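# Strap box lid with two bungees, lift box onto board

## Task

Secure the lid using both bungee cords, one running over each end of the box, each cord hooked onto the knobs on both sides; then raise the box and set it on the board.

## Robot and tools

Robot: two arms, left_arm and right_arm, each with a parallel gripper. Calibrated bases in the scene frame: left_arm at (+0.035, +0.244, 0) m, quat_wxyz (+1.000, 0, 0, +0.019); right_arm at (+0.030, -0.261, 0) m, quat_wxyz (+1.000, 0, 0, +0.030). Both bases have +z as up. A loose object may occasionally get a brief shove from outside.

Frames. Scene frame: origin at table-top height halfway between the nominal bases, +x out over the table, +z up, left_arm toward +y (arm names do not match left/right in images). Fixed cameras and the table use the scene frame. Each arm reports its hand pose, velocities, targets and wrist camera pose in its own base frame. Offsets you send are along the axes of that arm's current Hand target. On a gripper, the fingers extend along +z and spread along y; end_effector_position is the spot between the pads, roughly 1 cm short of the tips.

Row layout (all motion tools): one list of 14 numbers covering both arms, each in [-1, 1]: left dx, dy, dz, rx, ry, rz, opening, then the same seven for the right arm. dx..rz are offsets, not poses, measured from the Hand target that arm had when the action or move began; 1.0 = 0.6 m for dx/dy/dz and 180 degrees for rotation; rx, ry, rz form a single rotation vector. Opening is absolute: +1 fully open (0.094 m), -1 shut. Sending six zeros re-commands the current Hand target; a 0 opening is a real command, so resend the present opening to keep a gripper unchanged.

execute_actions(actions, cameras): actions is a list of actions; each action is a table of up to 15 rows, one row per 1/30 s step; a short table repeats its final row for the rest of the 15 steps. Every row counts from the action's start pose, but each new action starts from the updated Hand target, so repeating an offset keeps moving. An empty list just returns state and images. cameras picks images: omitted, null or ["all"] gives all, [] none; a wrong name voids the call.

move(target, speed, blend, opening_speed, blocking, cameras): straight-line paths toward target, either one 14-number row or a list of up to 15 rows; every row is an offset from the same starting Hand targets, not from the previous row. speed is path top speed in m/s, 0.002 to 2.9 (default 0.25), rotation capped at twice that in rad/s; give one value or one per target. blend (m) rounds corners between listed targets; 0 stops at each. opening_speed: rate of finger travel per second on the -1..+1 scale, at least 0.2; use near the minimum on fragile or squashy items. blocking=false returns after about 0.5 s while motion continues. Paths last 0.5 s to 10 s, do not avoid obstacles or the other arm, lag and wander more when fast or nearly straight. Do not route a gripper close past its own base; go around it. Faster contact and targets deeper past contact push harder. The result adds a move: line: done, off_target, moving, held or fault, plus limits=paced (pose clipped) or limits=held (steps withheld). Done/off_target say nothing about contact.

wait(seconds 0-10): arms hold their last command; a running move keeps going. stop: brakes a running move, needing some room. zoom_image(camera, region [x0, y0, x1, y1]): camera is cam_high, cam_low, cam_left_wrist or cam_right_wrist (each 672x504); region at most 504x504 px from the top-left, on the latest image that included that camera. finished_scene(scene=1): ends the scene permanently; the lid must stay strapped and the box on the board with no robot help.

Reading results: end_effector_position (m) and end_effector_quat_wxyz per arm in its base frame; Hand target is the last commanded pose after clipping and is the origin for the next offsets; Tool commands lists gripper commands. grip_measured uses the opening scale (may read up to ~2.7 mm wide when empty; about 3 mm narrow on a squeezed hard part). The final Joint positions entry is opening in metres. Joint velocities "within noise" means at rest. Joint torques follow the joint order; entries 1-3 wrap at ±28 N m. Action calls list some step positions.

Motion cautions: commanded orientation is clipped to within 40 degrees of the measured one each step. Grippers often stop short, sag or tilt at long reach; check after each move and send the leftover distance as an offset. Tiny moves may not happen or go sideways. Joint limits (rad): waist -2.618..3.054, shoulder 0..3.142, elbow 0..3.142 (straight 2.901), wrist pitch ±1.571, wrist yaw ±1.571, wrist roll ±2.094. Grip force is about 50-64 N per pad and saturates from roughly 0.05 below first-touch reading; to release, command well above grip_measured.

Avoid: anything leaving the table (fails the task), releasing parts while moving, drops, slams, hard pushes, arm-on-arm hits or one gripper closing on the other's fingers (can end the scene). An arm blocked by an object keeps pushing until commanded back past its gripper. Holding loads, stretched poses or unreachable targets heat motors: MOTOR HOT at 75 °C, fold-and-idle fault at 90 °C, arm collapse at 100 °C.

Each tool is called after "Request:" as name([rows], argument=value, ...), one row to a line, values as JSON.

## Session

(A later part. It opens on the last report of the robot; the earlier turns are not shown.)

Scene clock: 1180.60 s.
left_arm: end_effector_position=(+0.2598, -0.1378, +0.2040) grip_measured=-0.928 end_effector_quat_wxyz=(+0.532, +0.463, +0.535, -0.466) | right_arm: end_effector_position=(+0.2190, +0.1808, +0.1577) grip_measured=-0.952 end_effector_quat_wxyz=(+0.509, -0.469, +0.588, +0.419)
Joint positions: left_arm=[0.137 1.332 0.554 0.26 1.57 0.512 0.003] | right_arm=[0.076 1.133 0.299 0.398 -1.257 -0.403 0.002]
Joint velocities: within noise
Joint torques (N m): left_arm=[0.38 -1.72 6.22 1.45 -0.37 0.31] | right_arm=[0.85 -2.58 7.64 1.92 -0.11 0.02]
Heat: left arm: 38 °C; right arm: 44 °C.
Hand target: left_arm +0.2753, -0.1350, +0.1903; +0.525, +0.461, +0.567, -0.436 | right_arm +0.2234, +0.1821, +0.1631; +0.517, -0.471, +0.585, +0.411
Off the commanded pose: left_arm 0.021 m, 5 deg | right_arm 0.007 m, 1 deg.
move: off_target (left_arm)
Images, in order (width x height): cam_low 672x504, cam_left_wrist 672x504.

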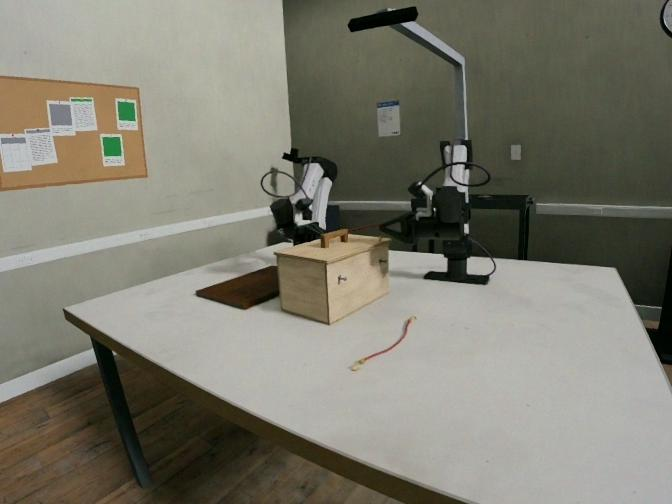

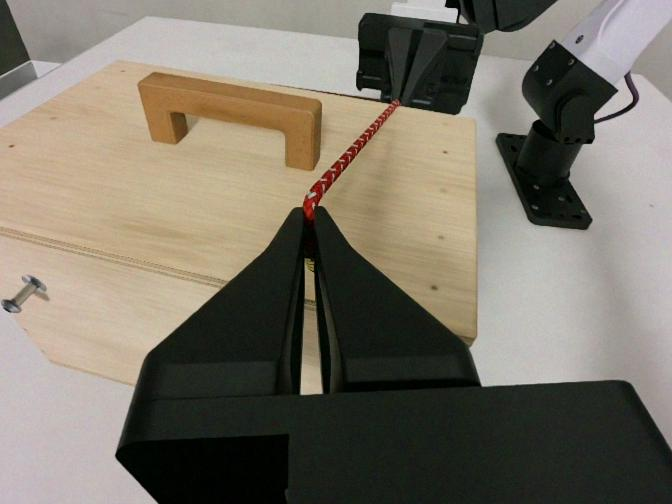

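Request:
move([
  [-0.083, -0.0217, -0.0082, 0, 0, 0, -1, 0, 0, 0, 0, 0, 0, -1],
  [-0.0895, -0.0527, 0.089, -0.0155, 0.0167, -0.0011, -1, 0, 0, 0, 0, 0, 0, -1],
], speed=0.08)

Scene clock: 1203.20 s.
left_arm: end_effector_position=(+0.2552, -0.1951, +0.2327) grip_measured=-0.928 end_effector_quat_wxyz=(+0.508, +0.452, +0.601, -0.420) | right_arm: end_effector_position=(+0.2188, +0.1820, +0.1548) grip_measured=-0.952 end_effector_quat_wxyz=(+0.504, -0.466, +0.594, +0.419)
Joint positions: left_arm=[-0.136 1.123 0.599 0.173 1.178 0.28 0.003] | right_arm=[0.085 1.133 0.299 0.382 -1.242 -0.402 0.002]
Joint velocities: within noise
Joint torques (N m): left_arm=[-0.69 -3.9 7.87 2.01 0.2 -0.04] | right_arm=[0.14 -2.63 7.71 2.06 -0.26 0]
Heat: left arm: 38 °C; right arm: 43 °C.
Hand target: left_arm +0.2559, -0.1968, +0.2406; +0.521, +0.458, +0.592, -0.411 | right_arm +0.2234, +0.1821, +0.1631; +0.517, -0.471, +0.585, +0.411
Off the commanded pose: left_arm 0.008 m, 2 deg | right_arm 0.009 m, 2 deg.
move: done

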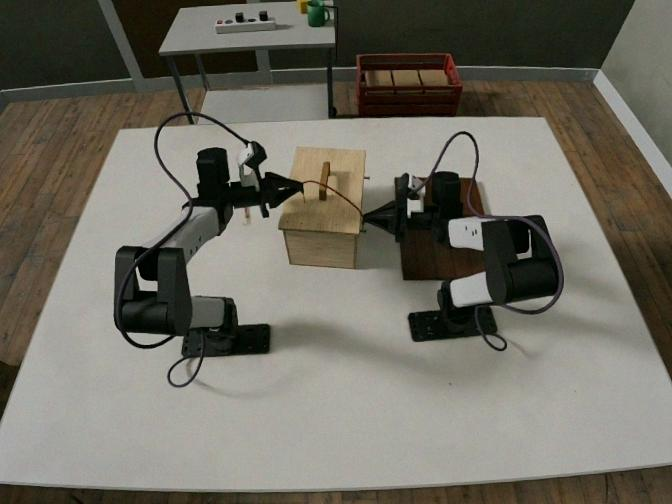

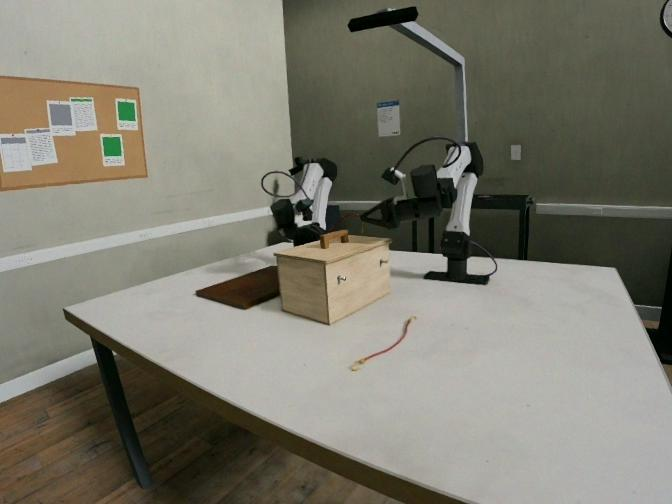

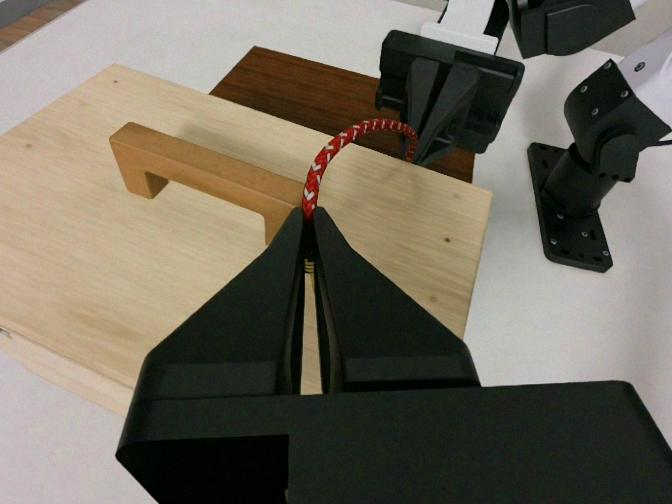

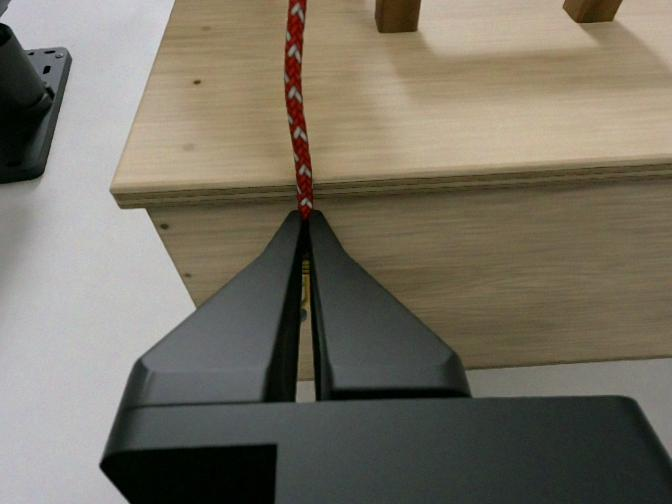

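Request:
move([
  [0, 0, 0, 0, 0, 0, -1, 0.0579, 0, 0.0072, 0, 0, 0, -1],
], speed=0.06, cameras=["cam_right_wrist", "cam_high"])

Request:
zoom_image(camera="cam_right_wrist", region=[285, 225, 335, 350])

Scene clock: 1207.33 s.
left_arm: end_effector_position=(+0.2544, -0.1964, +0.2328) grip_measured=-0.928 end_effector_quat_wxyz=(+0.507, +0.453, +0.601, -0.421) | right_arm: end_effector_position=(+0.2257, +0.1827, +0.1346) grip_measured=-0.952 end_effector_quat_wxyz=(+0.525, -0.480, +0.575, +0.405)
Joint positions: left_arm=[-0.141 1.123 0.599 0.174 1.176 0.279 0.003] | right_arm=[0.085 1.297 0.238 0.672 -1.244 -0.407 0.002]
Joint velocities: within noise
Joint torques (N m): left_arm=[-0.27 -3.9 7.84 1.98 0.24 0.05] | right_arm=[0.09 -1.73 4.41 1.86 -0.22 0.01]
Heat: left arm: 38 °C; right arm: 43 °C.
Hand target: left_arm +0.2559, -0.1968, +0.2405; +0.521, +0.458, +0.592, -0.411 | right_arm +0.2237, +0.1819, +0.1281; +0.517, -0.471, +0.585, +0.411
Off the commanded pose: left_arm 0.008 m, 2 deg | right_arm 0.007 m, 2 deg.
move: done
Images, in order (width x height): cam_high 672x504, cam_right_wrist 672x504.

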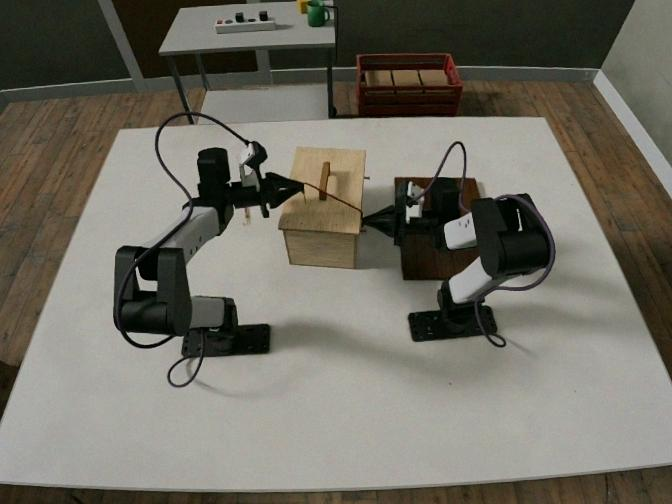

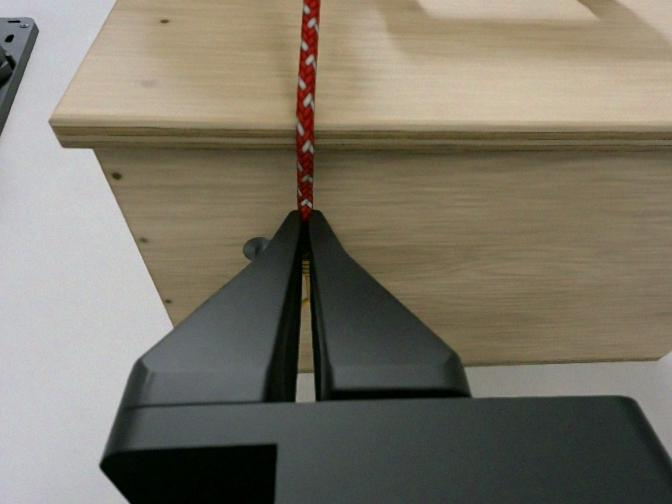

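Scaled by 4.032.

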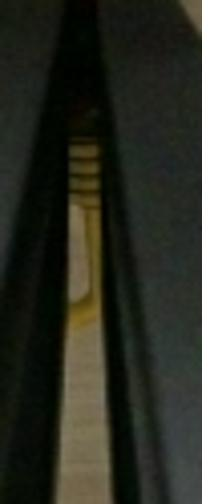

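Request:
move([
  [0, 0, 0, 0, 0, 0, -1, -0.0087, -0.013, 0.002, 0, 0, 0, -1],
  [0, 0, 0, 0, 0, 0, -1, -0.1907, -0.0162, -0.0202, 0, 0, 0, -1],
  [0, 0, 0, 0, 0, 0, -1, -0.1997, -0.0027, 0.0532, 0, 0, 0, -1],
], speed=[0.05, 0.1, 0.1])

Scene clock: 1215.30 s.
left_arm: end_effector_position=(+0.2545, -0.1964, +0.2328) grip_measured=-0.928 end_effector_quat_wxyz=(+0.507, +0.453, +0.601, -0.421) | right_arm: end_effector_position=(+0.2304, +0.2247, +0.2334) grip_measured=-0.952 end_effector_quat_wxyz=(+0.508, -0.470, +0.592, +0.413)
Joint positions: left_arm=[-0.141 1.123 0.599 0.174 1.176 0.278 0.003] | right_arm=[0.293 1.044 0.551 0.207 -1.043 -0.237 0.002]
Joint velocities: within noise
Joint torques (N m): left_arm=[-0.28 -3.9 7.83 1.98 0.26 0.05] | right_arm=[0.81 -1.52 9.61 2.2 -0.14 -0.03]
Heat: left arm: 38 °C; right arm: 43 °C.
Hand target: left_arm +0.2559, -0.1968, +0.2405; +0.521, +0.458, +0.592, -0.411 | right_arm +0.2347, +0.2277, +0.2429; +0.517, -0.471, +0.585, +0.411
Off the commanded pose: left_arm 0.008 m, 2 deg | right_arm 0.011 m, 1 deg.
move: off_target (right_arm)

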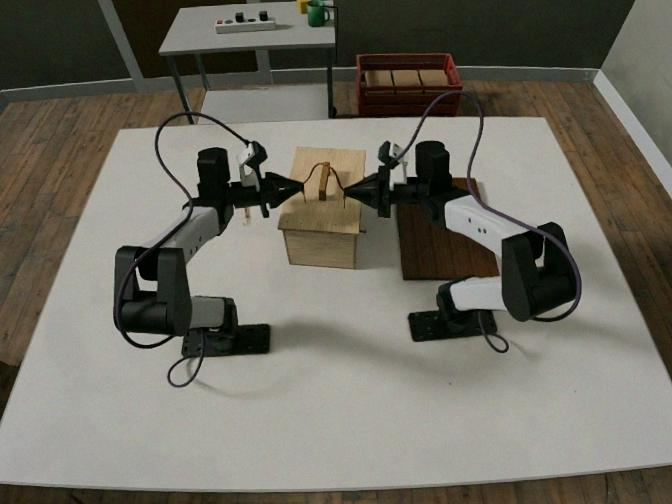

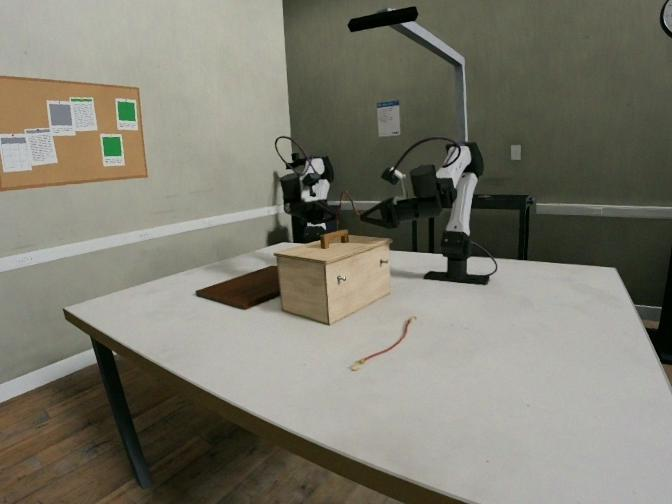

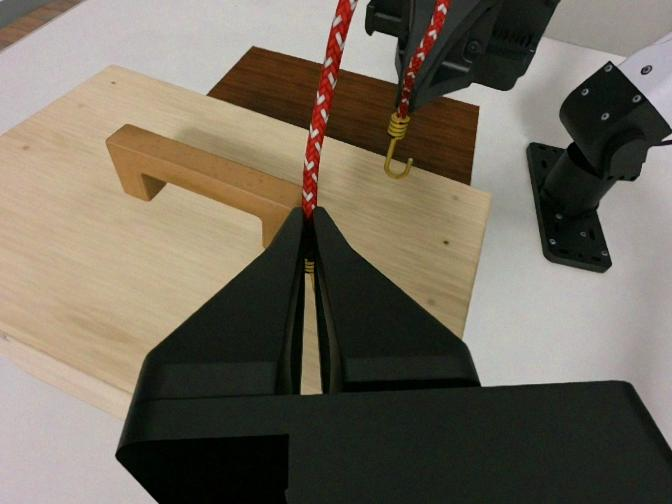

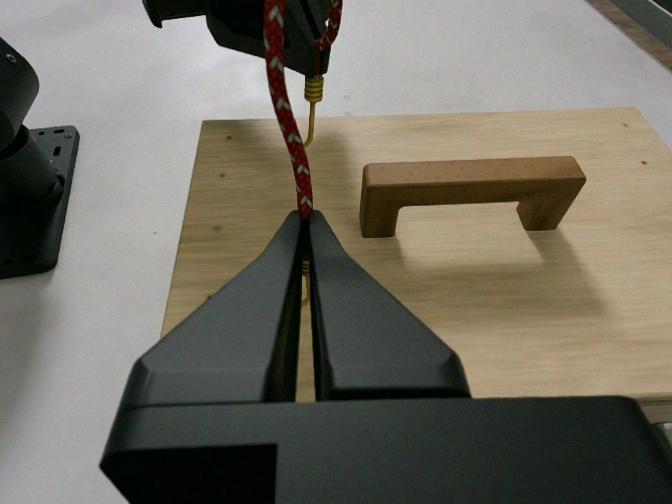

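Request:
move([
  [0.0082, 0.0498, -0.102, -0.0331, -0.0278, -0.004, -1, 0, 0, 0, 0, 0, 0, -1],
  [0.1123, 0.053, -0.0885, -0.0331, -0.0278, -0.004, -1, 0, 0, 0, 0, 0, 0, -1],
], speed=0.08)

Scene clock: 1224.80 s.
left_arm: end_effector_position=(+0.2740, -0.1306, +0.1829) grip_measured=-0.928 end_effector_quat_wxyz=(+0.566, +0.409, +0.594, -0.399) | right_arm: end_effector_position=(+0.2306, +0.2246, +0.2334) grip_measured=-0.952 end_effector_quat_wxyz=(+0.508, -0.470, +0.592, +0.413)
Joint positions: left_arm=[0.141 1.316 0.36 0.768 1.354 0.172 0.003] | right_arm=[0.293 1.044 0.551 0.207 -1.042 -0.237 0.002]
Joint velocities: within noise
Joint torques (N m): left_arm=[0.35 -2.81 5.01 1.86 0.38 0.01] | right_arm=[0.83 -1.51 9.61 2.16 -0.12 0.03]
Heat: left arm: 38 °C; right arm: 44 °C.
Hand target: left_arm +0.2715, -0.1302, +0.1798; +0.566, +0.408, +0.592, -0.402 | right_arm +0.2346, +0.2277, +0.2429; +0.517, -0.471, +0.585, +0.411
Off the commanded pose: left_arm 0.004 m, 0 deg | right_arm 0.011 m, 1 deg.
move: off_target (right_arm)

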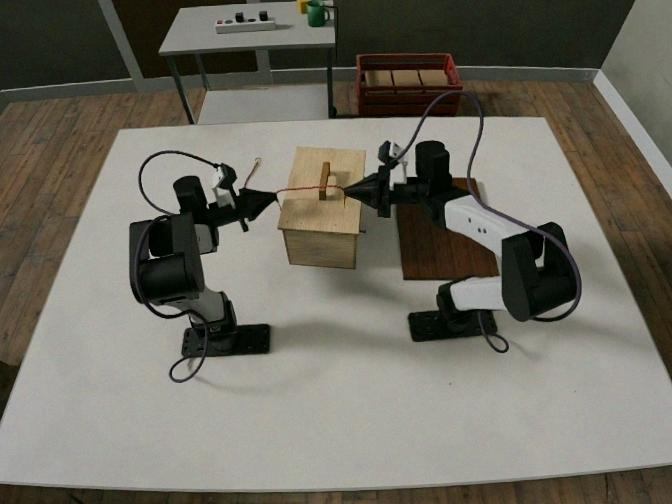

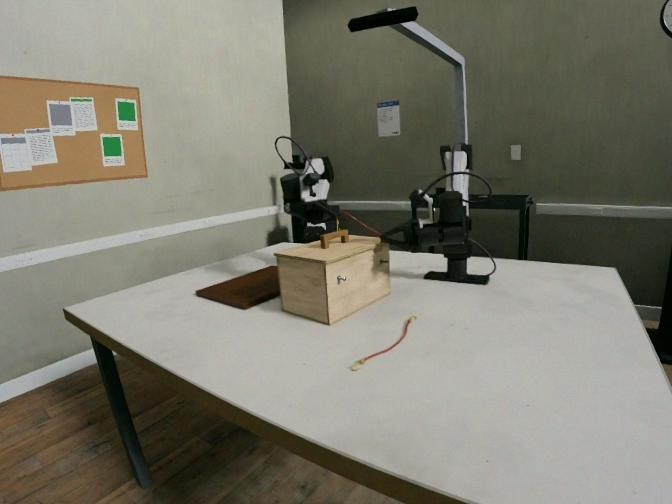

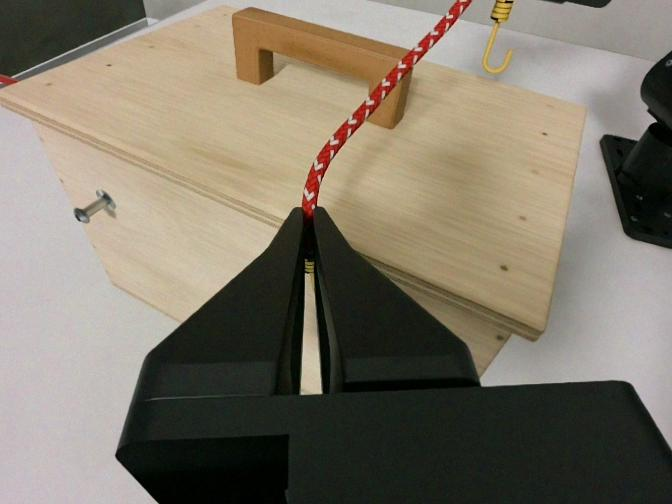

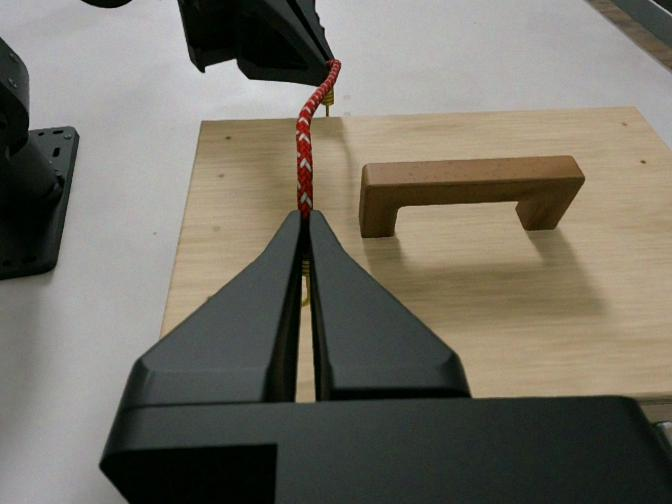

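Request:
zoom_image(camera="cam_left_wrist", region=[230, 180, 400, 400])

Request:
zoom_image(camera="cam_left_wrist", region=[40, 150, 200, 310])

Scaled by 2.291.

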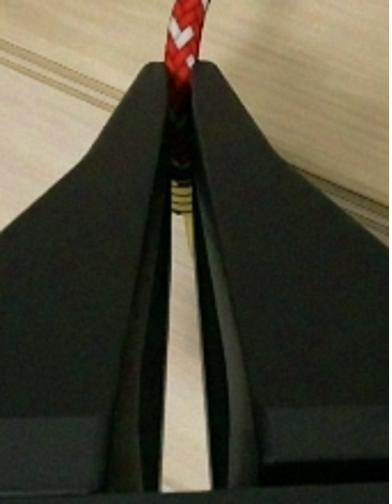

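Scaled by 3.150.

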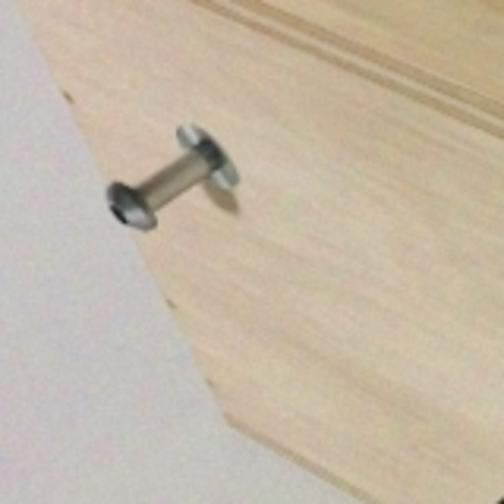

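Request:
move([
  [0.0833, 0.001, 0.0033, 0, 0, 0, -1, 0.006, 0.0075, 0.0335, 0, 0, 0, -1],
], speed=0.06)

Scene clock: 1238.77 s.
left_arm: end_effector_position=(+0.2741, -0.1307, +0.1320) grip_measured=-0.928 end_effector_quat_wxyz=(+0.566, +0.410, +0.593, -0.401) | right_arm: end_effector_position=(+0.2321, +0.2451, +0.2318) grip_measured=-0.952 end_effector_quat_wxyz=(+0.511, -0.472, +0.589, +0.411)
Joint positions: left_arm=[0.141 1.609 0.269 1.152 1.358 0.172 0.003] | right_arm=[0.384 1.088 0.551 0.294 -0.954 -0.199 0.002]
Joint velocities: within noise
Joint torques (N m): left_arm=[0.23 -3.66 3.54 1.88 0.32 0.02] | right_arm=[0.75 -1.92 8.39 2.2 -0.11 0.02]
Heat: left arm: 38 °C; right arm: 44 °C.
Hand target: left_arm +0.2714, -0.1304, +0.1297; +0.566, +0.408, +0.592, -0.402 | right_arm +0.2346, +0.2476, +0.2367; +0.517, -0.471, +0.585, +0.411
Off the commanded pose: left_arm 0.003 m, 0 deg | right_arm 0.006 m, 1 deg.
move: done

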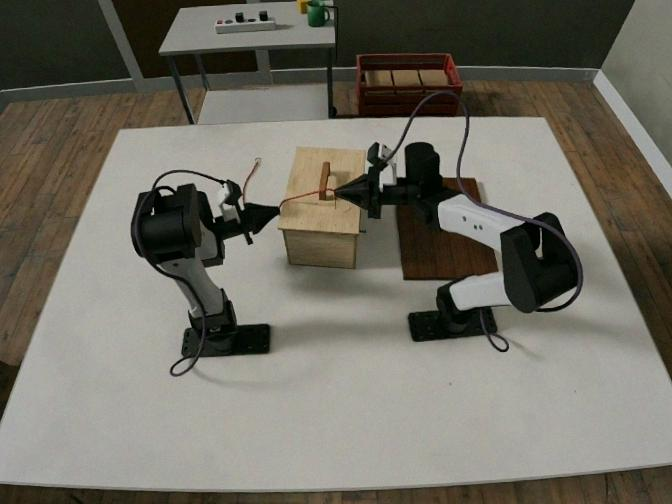

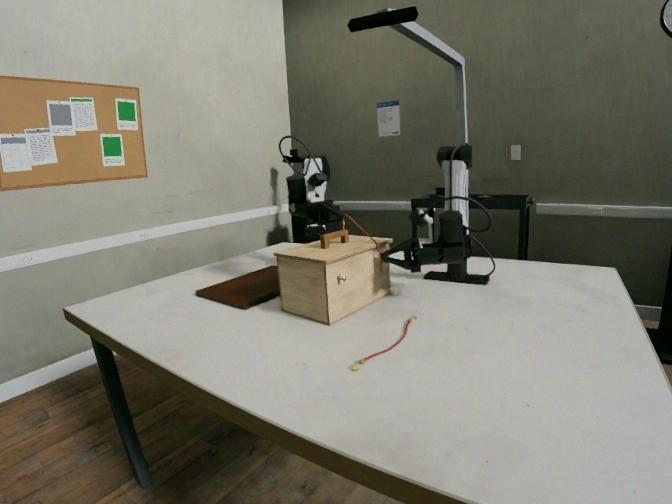

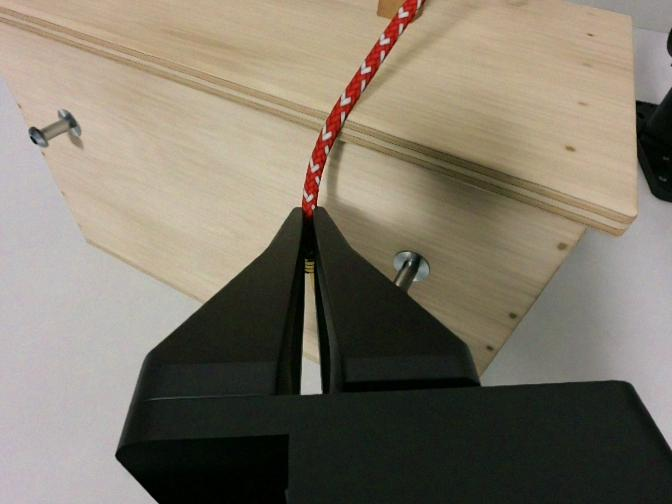

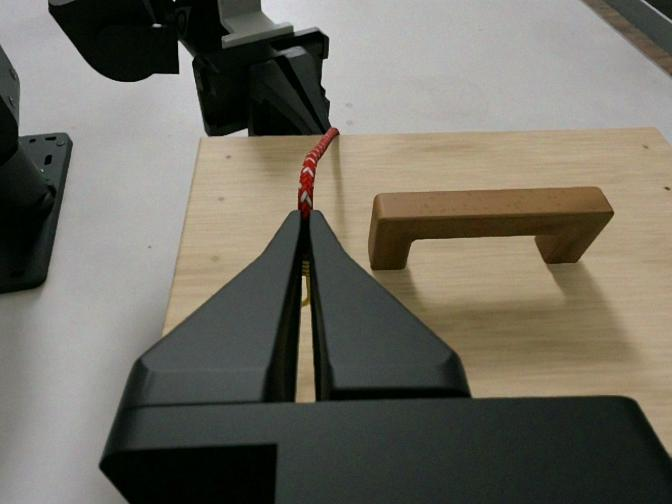

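Request:
zoom_image(camera="cam_left_wrist", region=[280, 120, 460, 320])

Scaled by 2.520.

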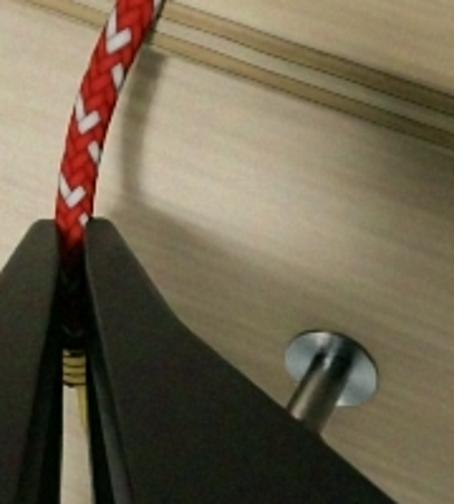

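Request:
move([
  [-0.0055, -0.0112, 0.0209, 0, 0, 0, -1, 0, 0, 0, 0, 0, 0, -1],
], speed=0.04, cameras=["cam_left_wrist", "cam_low"])

Request:
zoom_image(camera="cam_left_wrist", region=[280, 120, 480, 320])

Request:
zoom_image(camera="cam_low", region=[330, 220, 430, 300])

Scene clock: 1248.20 s.
left_arm: end_effector_position=(+0.2709, -0.1431, +0.1329) grip_measured=-0.928 end_effector_quat_wxyz=(+0.562, +0.408, +0.594, -0.406) | right_arm: end_effector_position=(+0.2322, +0.2451, +0.2320) grip_measured=-0.952 end_effector_quat_wxyz=(+0.512, -0.472, +0.589, +0.411)
Joint positions: left_arm=[0.087 1.609 0.252 1.206 1.312 0.121 0.003] | right_arm=[0.384 1.088 0.551 0.295 -0.954 -0.198 0.002]
Joint velocities: within noise
Joint torques (N m): left_arm=[-0.61 -4.23 3.49 1.93 0.11 0.03] | right_arm=[0.75 -1.91 8.39 2.24 -0.11 0.03]
Heat: left arm: 37 °C; right arm: 44 °C.
Hand target: left_arm +0.2695, -0.1446, +0.1327; +0.566, +0.408, +0.592, -0.402 | right_arm +0.2346, +0.2476, +0.2367; +0.517, -0.471, +0.585, +0.411
Off the commanded pose: left_arm 0.002 m, 1 deg | right_arm 0.006 m, 1 deg.
move: done
Images, in order (width x height): cam_low 672x504, cam_left_wrist 672x504.

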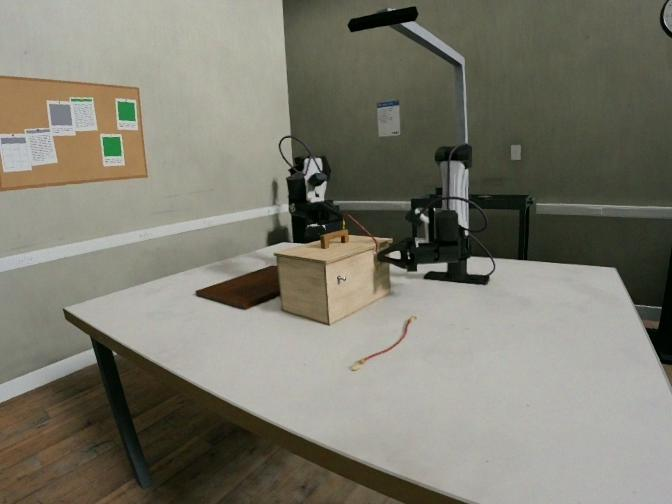

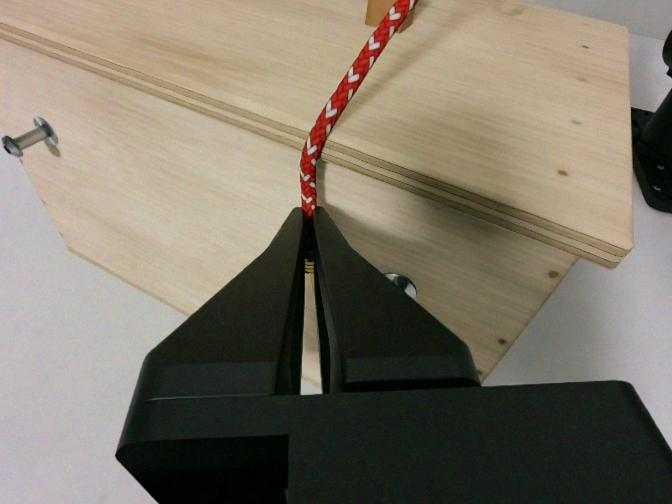

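Scaled by 2.520.

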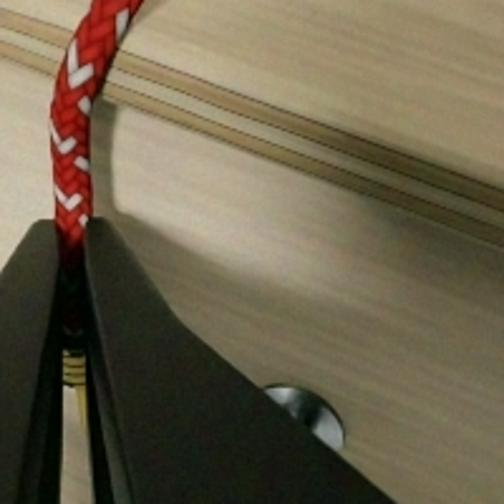

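Scaled by 5.040.

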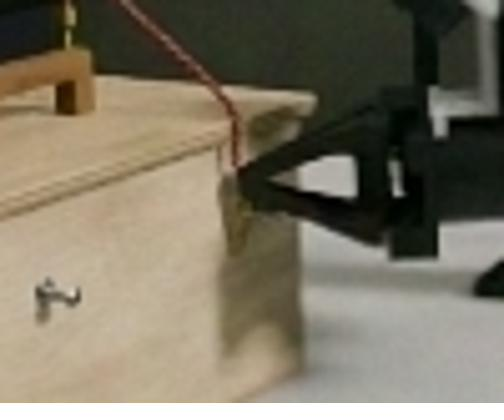

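Request:
move([
  [-0.0017, -0.0308, -0.0105, 0, 0, 0, -1, 0, 0, 0, 0, 0, 0, -1],
], speed=0.03, cameras=["cam_left_wrist", "cam_low"])

Request:
zoom_image(camera="cam_left_wrist", region=[260, 160, 420, 340])

Request:
zoom_image(camera="cam_low", region=[330, 220, 430, 300])

Scene clock: 1254.10 s.
left_arm: end_effector_position=(+0.2537, -0.1443, +0.1314) grip_measured=-0.928 end_effector_quat_wxyz=(+0.562, +0.404, +0.598, -0.405) | right_arm: end_effector_position=(+0.2323, +0.2451, +0.2321) grip_measured=-0.952 end_effector_quat_wxyz=(+0.512, -0.472, +0.589, +0.410)
Joint positions: left_arm=[0.087 1.546 0.181 1.21 1.303 0.119 0.003] | right_arm=[0.384 1.088 0.551 0.295 -0.953 -0.198 0.002]
Joint velocities: within noise
Joint torques (N m): left_arm=[-0.2 -5.05 3.3 1.88 0.24 0.03] | right_arm=[0.75 -1.91 8.39 2.24 -0.11 0.03]
Heat: left arm: 37 °C; right arm: 44 °C.
Hand target: left_arm +0.2500, -0.1451, +0.1342; +0.566, +0.408, +0.592, -0.402 | right_arm +0.2346, +0.2476, +0.2367; +0.517, -0.471, +0.585, +0.411
Off the commanded pose: left_arm 0.005 m, 1 deg | right_arm 0.006 m, 1 deg.
move: done
Images, in order (width x height): cam_low 672x504, cam_left_wrist 672x504.

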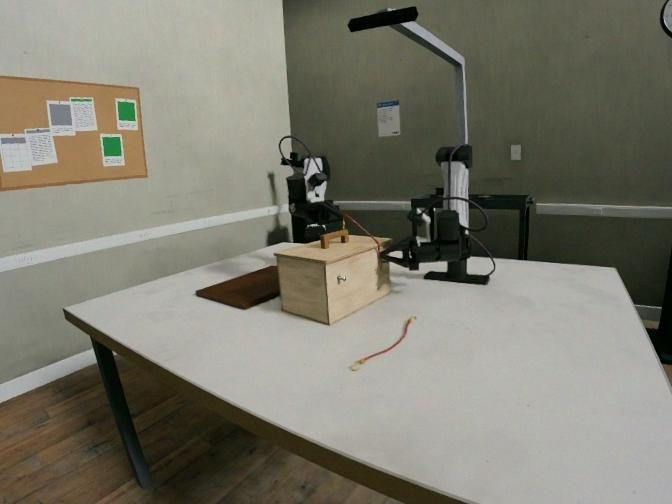

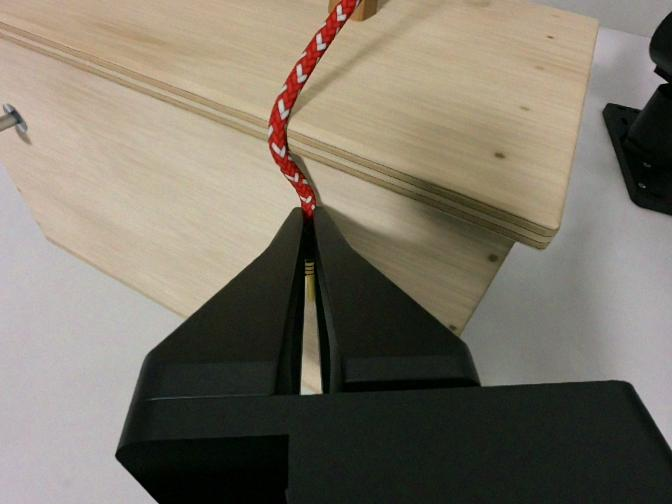

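Scaled by 2.800.

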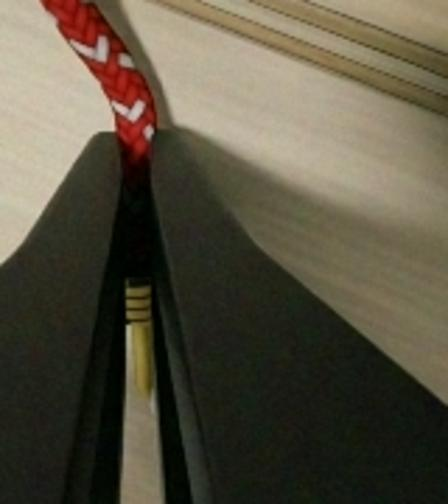

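Scaled by 5.040.

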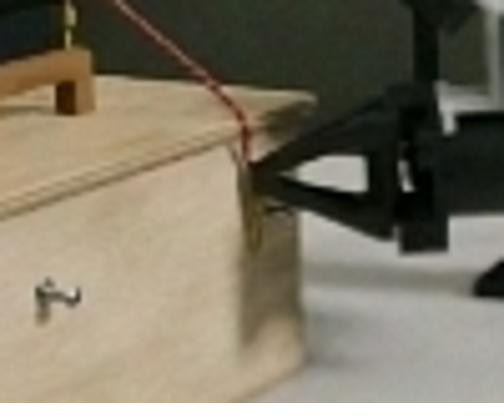

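Request:
move([
  [-0.0037, -0.0102, -0.0057, 0, 0, 0, -1, 0, 0, 0, 0, 0, 0, -1],
], speed=0.03, cameras=["cam_left_wrist", "cam_low"])

Request:
zoom_image(camera="cam_left_wrist", region=[260, 220, 360, 360])

Request:
zoom_image(camera="cam_low", region=[350, 230, 410, 290])

Scene clock: 1260.13 s.
left_arm: end_effector_position=(+0.2478, -0.1440, +0.1360) grip_measured=-0.928 end_effector_quat_wxyz=(+0.567, +0.407, +0.594, -0.400) | right_arm: end_effector_position=(+0.2323, +0.2451, +0.2321) grip_measured=-0.952 end_effector_quat_wxyz=(+0.512, -0.472, +0.589, +0.410)
Joint positions: left_arm=[0.09 1.497 0.159 1.202 1.303 0.118 0.003] | right_arm=[0.384 1.088 0.551 0.295 -0.953 -0.198 0.002]
Joint velocities: within noise
Joint torques (N m): left_arm=[0.23 -4.77 3.49 1.67 0.33 0.03] | right_arm=[0.75 -1.91 8.38 2.24 -0.11 0.03]
Heat: left arm: 37 °C; right arm: 44 °C.
Hand target: left_arm +0.2432, -0.1440, +0.1366; +0.566, +0.408, +0.592, -0.402 | right_arm +0.2346, +0.2476, +0.2367; +0.517, -0.471, +0.585, +0.411
Off the commanded pose: left_arm 0.005 m, 0 deg | right_arm 0.006 m, 1 deg.
move: done
Images, in order (width x height): cam_low 672x504, cam_left_wrist 672x504.

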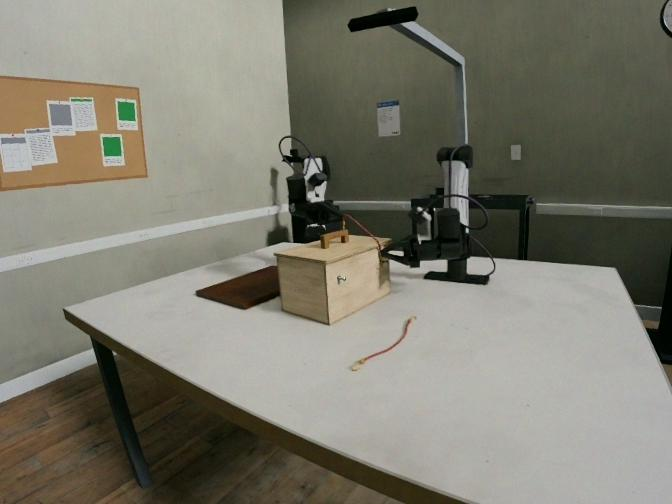

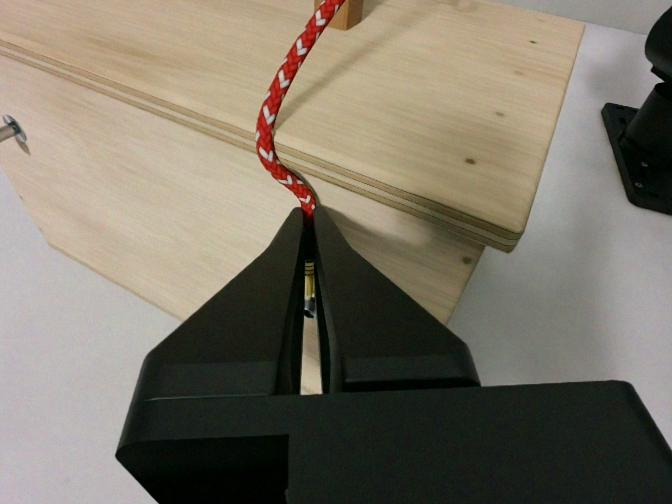

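Scaled by 3.600.

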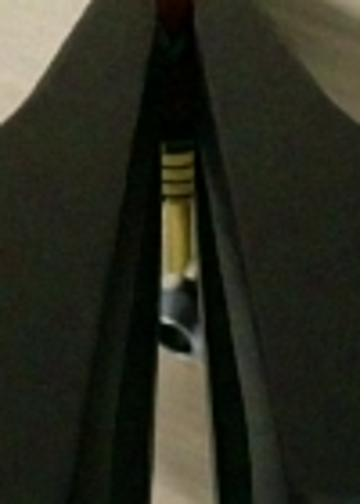

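Scaled by 8.400.

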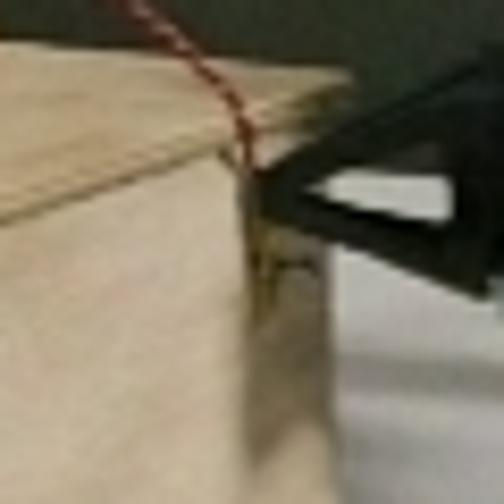

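Request:
move([
  [-0.0267, 0.0016, -0.0005, 0, 0, 0, -1, 0, 0, 0, 0, 0, 0, -1],
], speed=0.03, cameras=["cam_left_wrist", "cam_low"])

Request:
zoom_image(camera="cam_left_wrist", region=[260, 220, 360, 360])

Request:
zoom_image(camera="cam_low", region=[350, 230, 410, 290])

Scene clock: 1265.50 s.
left_arm: end_effector_position=(+0.2429, -0.1441, +0.1457) grip_measured=-0.928 end_effector_quat_wxyz=(+0.562, +0.398, +0.602, -0.405) | right_arm: end_effector_position=(+0.2323, +0.2451, +0.2322) grip_measured=-0.952 end_effector_quat_wxyz=(+0.512, -0.472, +0.589, +0.410)
Joint positions: left_arm=[0.09 1.371 0.159 1.06 1.297 0.106 0.003] | right_arm=[0.384 1.088 0.551 0.296 -0.953 -0.198 0.002]
Joint velocities: within noise
Joint torques (N m): left_arm=[0.25 -3.95 6.67 1.53 0.4 0.13] | right_arm=[0.75 -1.89 8.39 2.25 -0.11 0.03]
Heat: left arm: 37 °C; right arm: 44 °C.
Hand target: left_arm +0.2444, -0.1438, +0.1527; +0.566, +0.408, +0.592, -0.402 | right_arm +0.2346, +0.2476, +0.2367; +0.517, -0.471, +0.585, +0.411
Off the commanded pose: left_arm 0.007 m, 2 deg | right_arm 0.006 m, 1 deg.
move: done
Images, in order (width x height): cam_low 672x504, cam_left_wrist 672x504.

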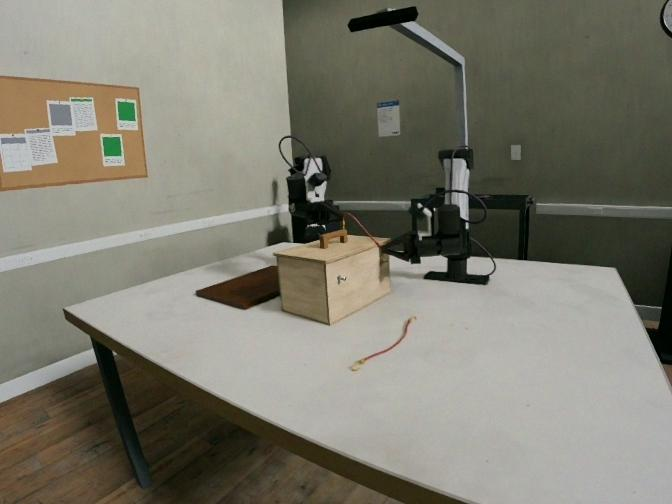

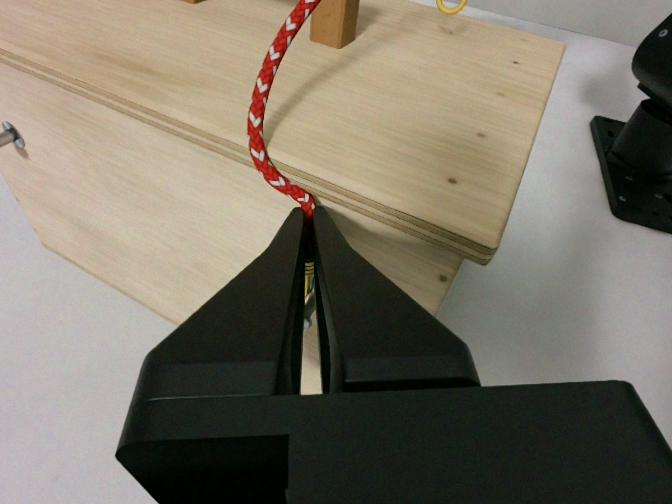

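Scaled by 3.600.

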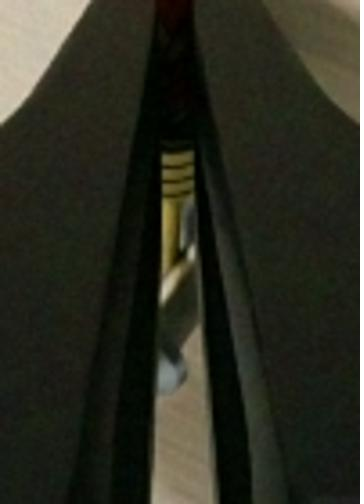

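Scaled by 8.400.

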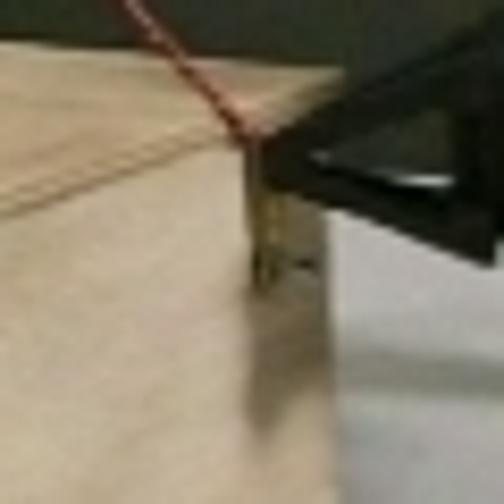

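Request:
zoom_image(camera="cam_low", region=[368, 238, 398, 273])

Request:
zoom_image(camera="cam_left_wrist", region=[290, 255, 330, 335])

Scaled by 14.400.

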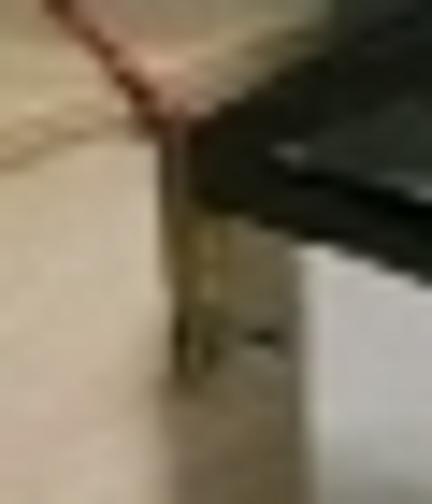

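Scaled by 6.300.

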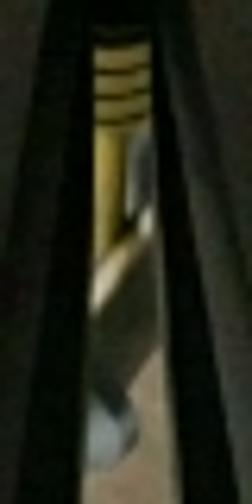

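Request:
move([
  [-0.0075, 0.0075, 0.002, 0, 0, 0, -1, 0, 0, 0, 0, 0, 0, -1],
], speed=0.03, cameras=["cam_left_wrist", "cam_low"])

Request:
zoom_image(camera="cam_left_wrist", region=[290, 255, 330, 335])

Request:
zoom_image(camera="cam_low", region=[368, 238, 398, 273])

Scene clock: 1279.83 s.
left_arm: end_effector_position=(+0.2456, -0.1439, +0.1457) grip_measured=-0.928 end_effector_quat_wxyz=(+0.555, +0.392, +0.608, -0.411) | right_arm: end_effector_position=(+0.2323, +0.2451, +0.2323) grip_measured=-0.952 end_effector_quat_wxyz=(+0.513, -0.472, +0.588, +0.410)
Joint positions: left_arm=[0.09 1.365 0.176 1.013 1.297 0.106 0.003] | right_arm=[0.384 1.088 0.551 0.297 -0.953 -0.198 0.002]
Joint velocities: within noise
Joint torques (N m): left_arm=[0.21 -4.19 7.46 1.67 0.42 0.17] | right_arm=[0.75 -1.89 8.4 2.23 -0.11 0.03]
Heat: left arm: 37 °C; right arm: 44 °C.
Hand target: left_arm +0.2491, -0.1436, +0.1570; +0.566, +0.408, +0.592, -0.402 | right_arm +0.2346, +0.2476, +0.2367; +0.517, -0.471, +0.585, +0.411
Off the commanded pose: left_arm 0.012 m, 3 deg | right_arm 0.006 m, 1 deg.
move: off_target (left_arm)
Images, in order (width x height): cam_low 672x504, cam_left_wrist 672x504.

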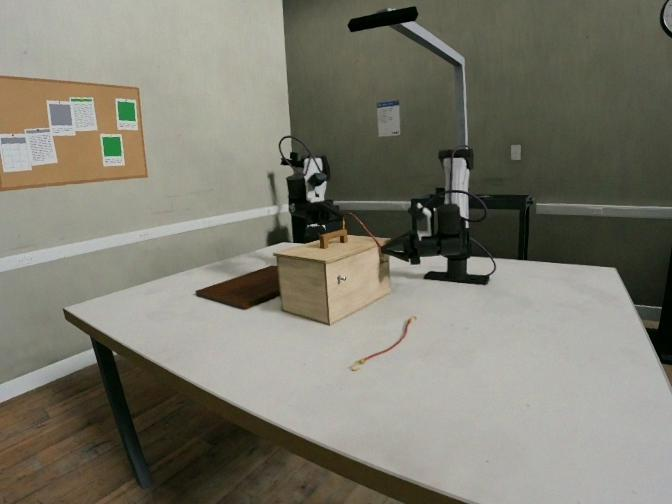

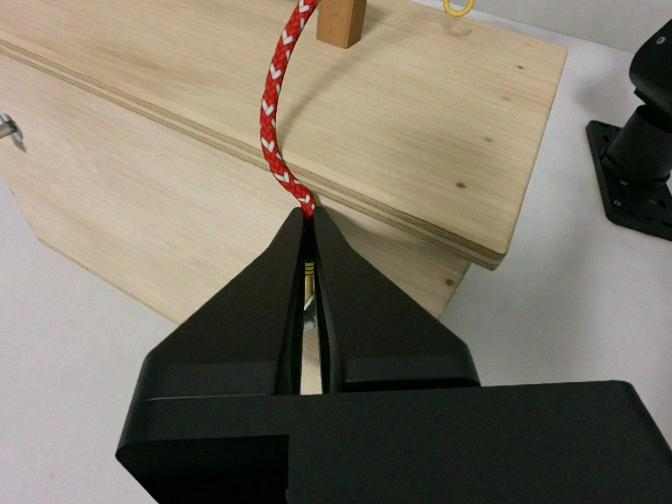

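Scaled by 6.300.

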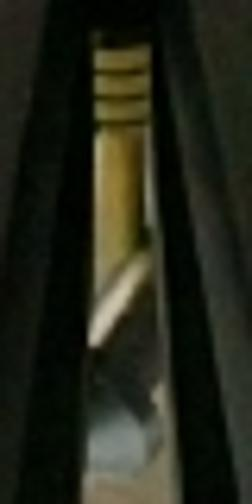

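Scaled by 14.400.

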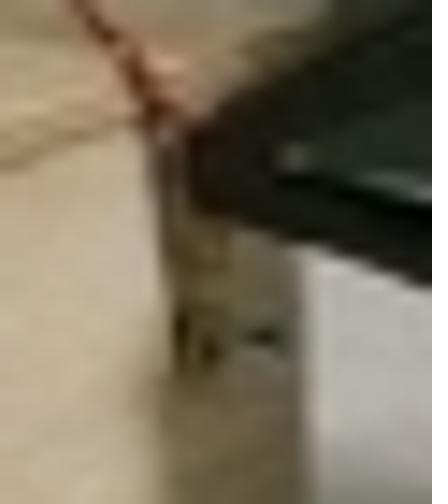

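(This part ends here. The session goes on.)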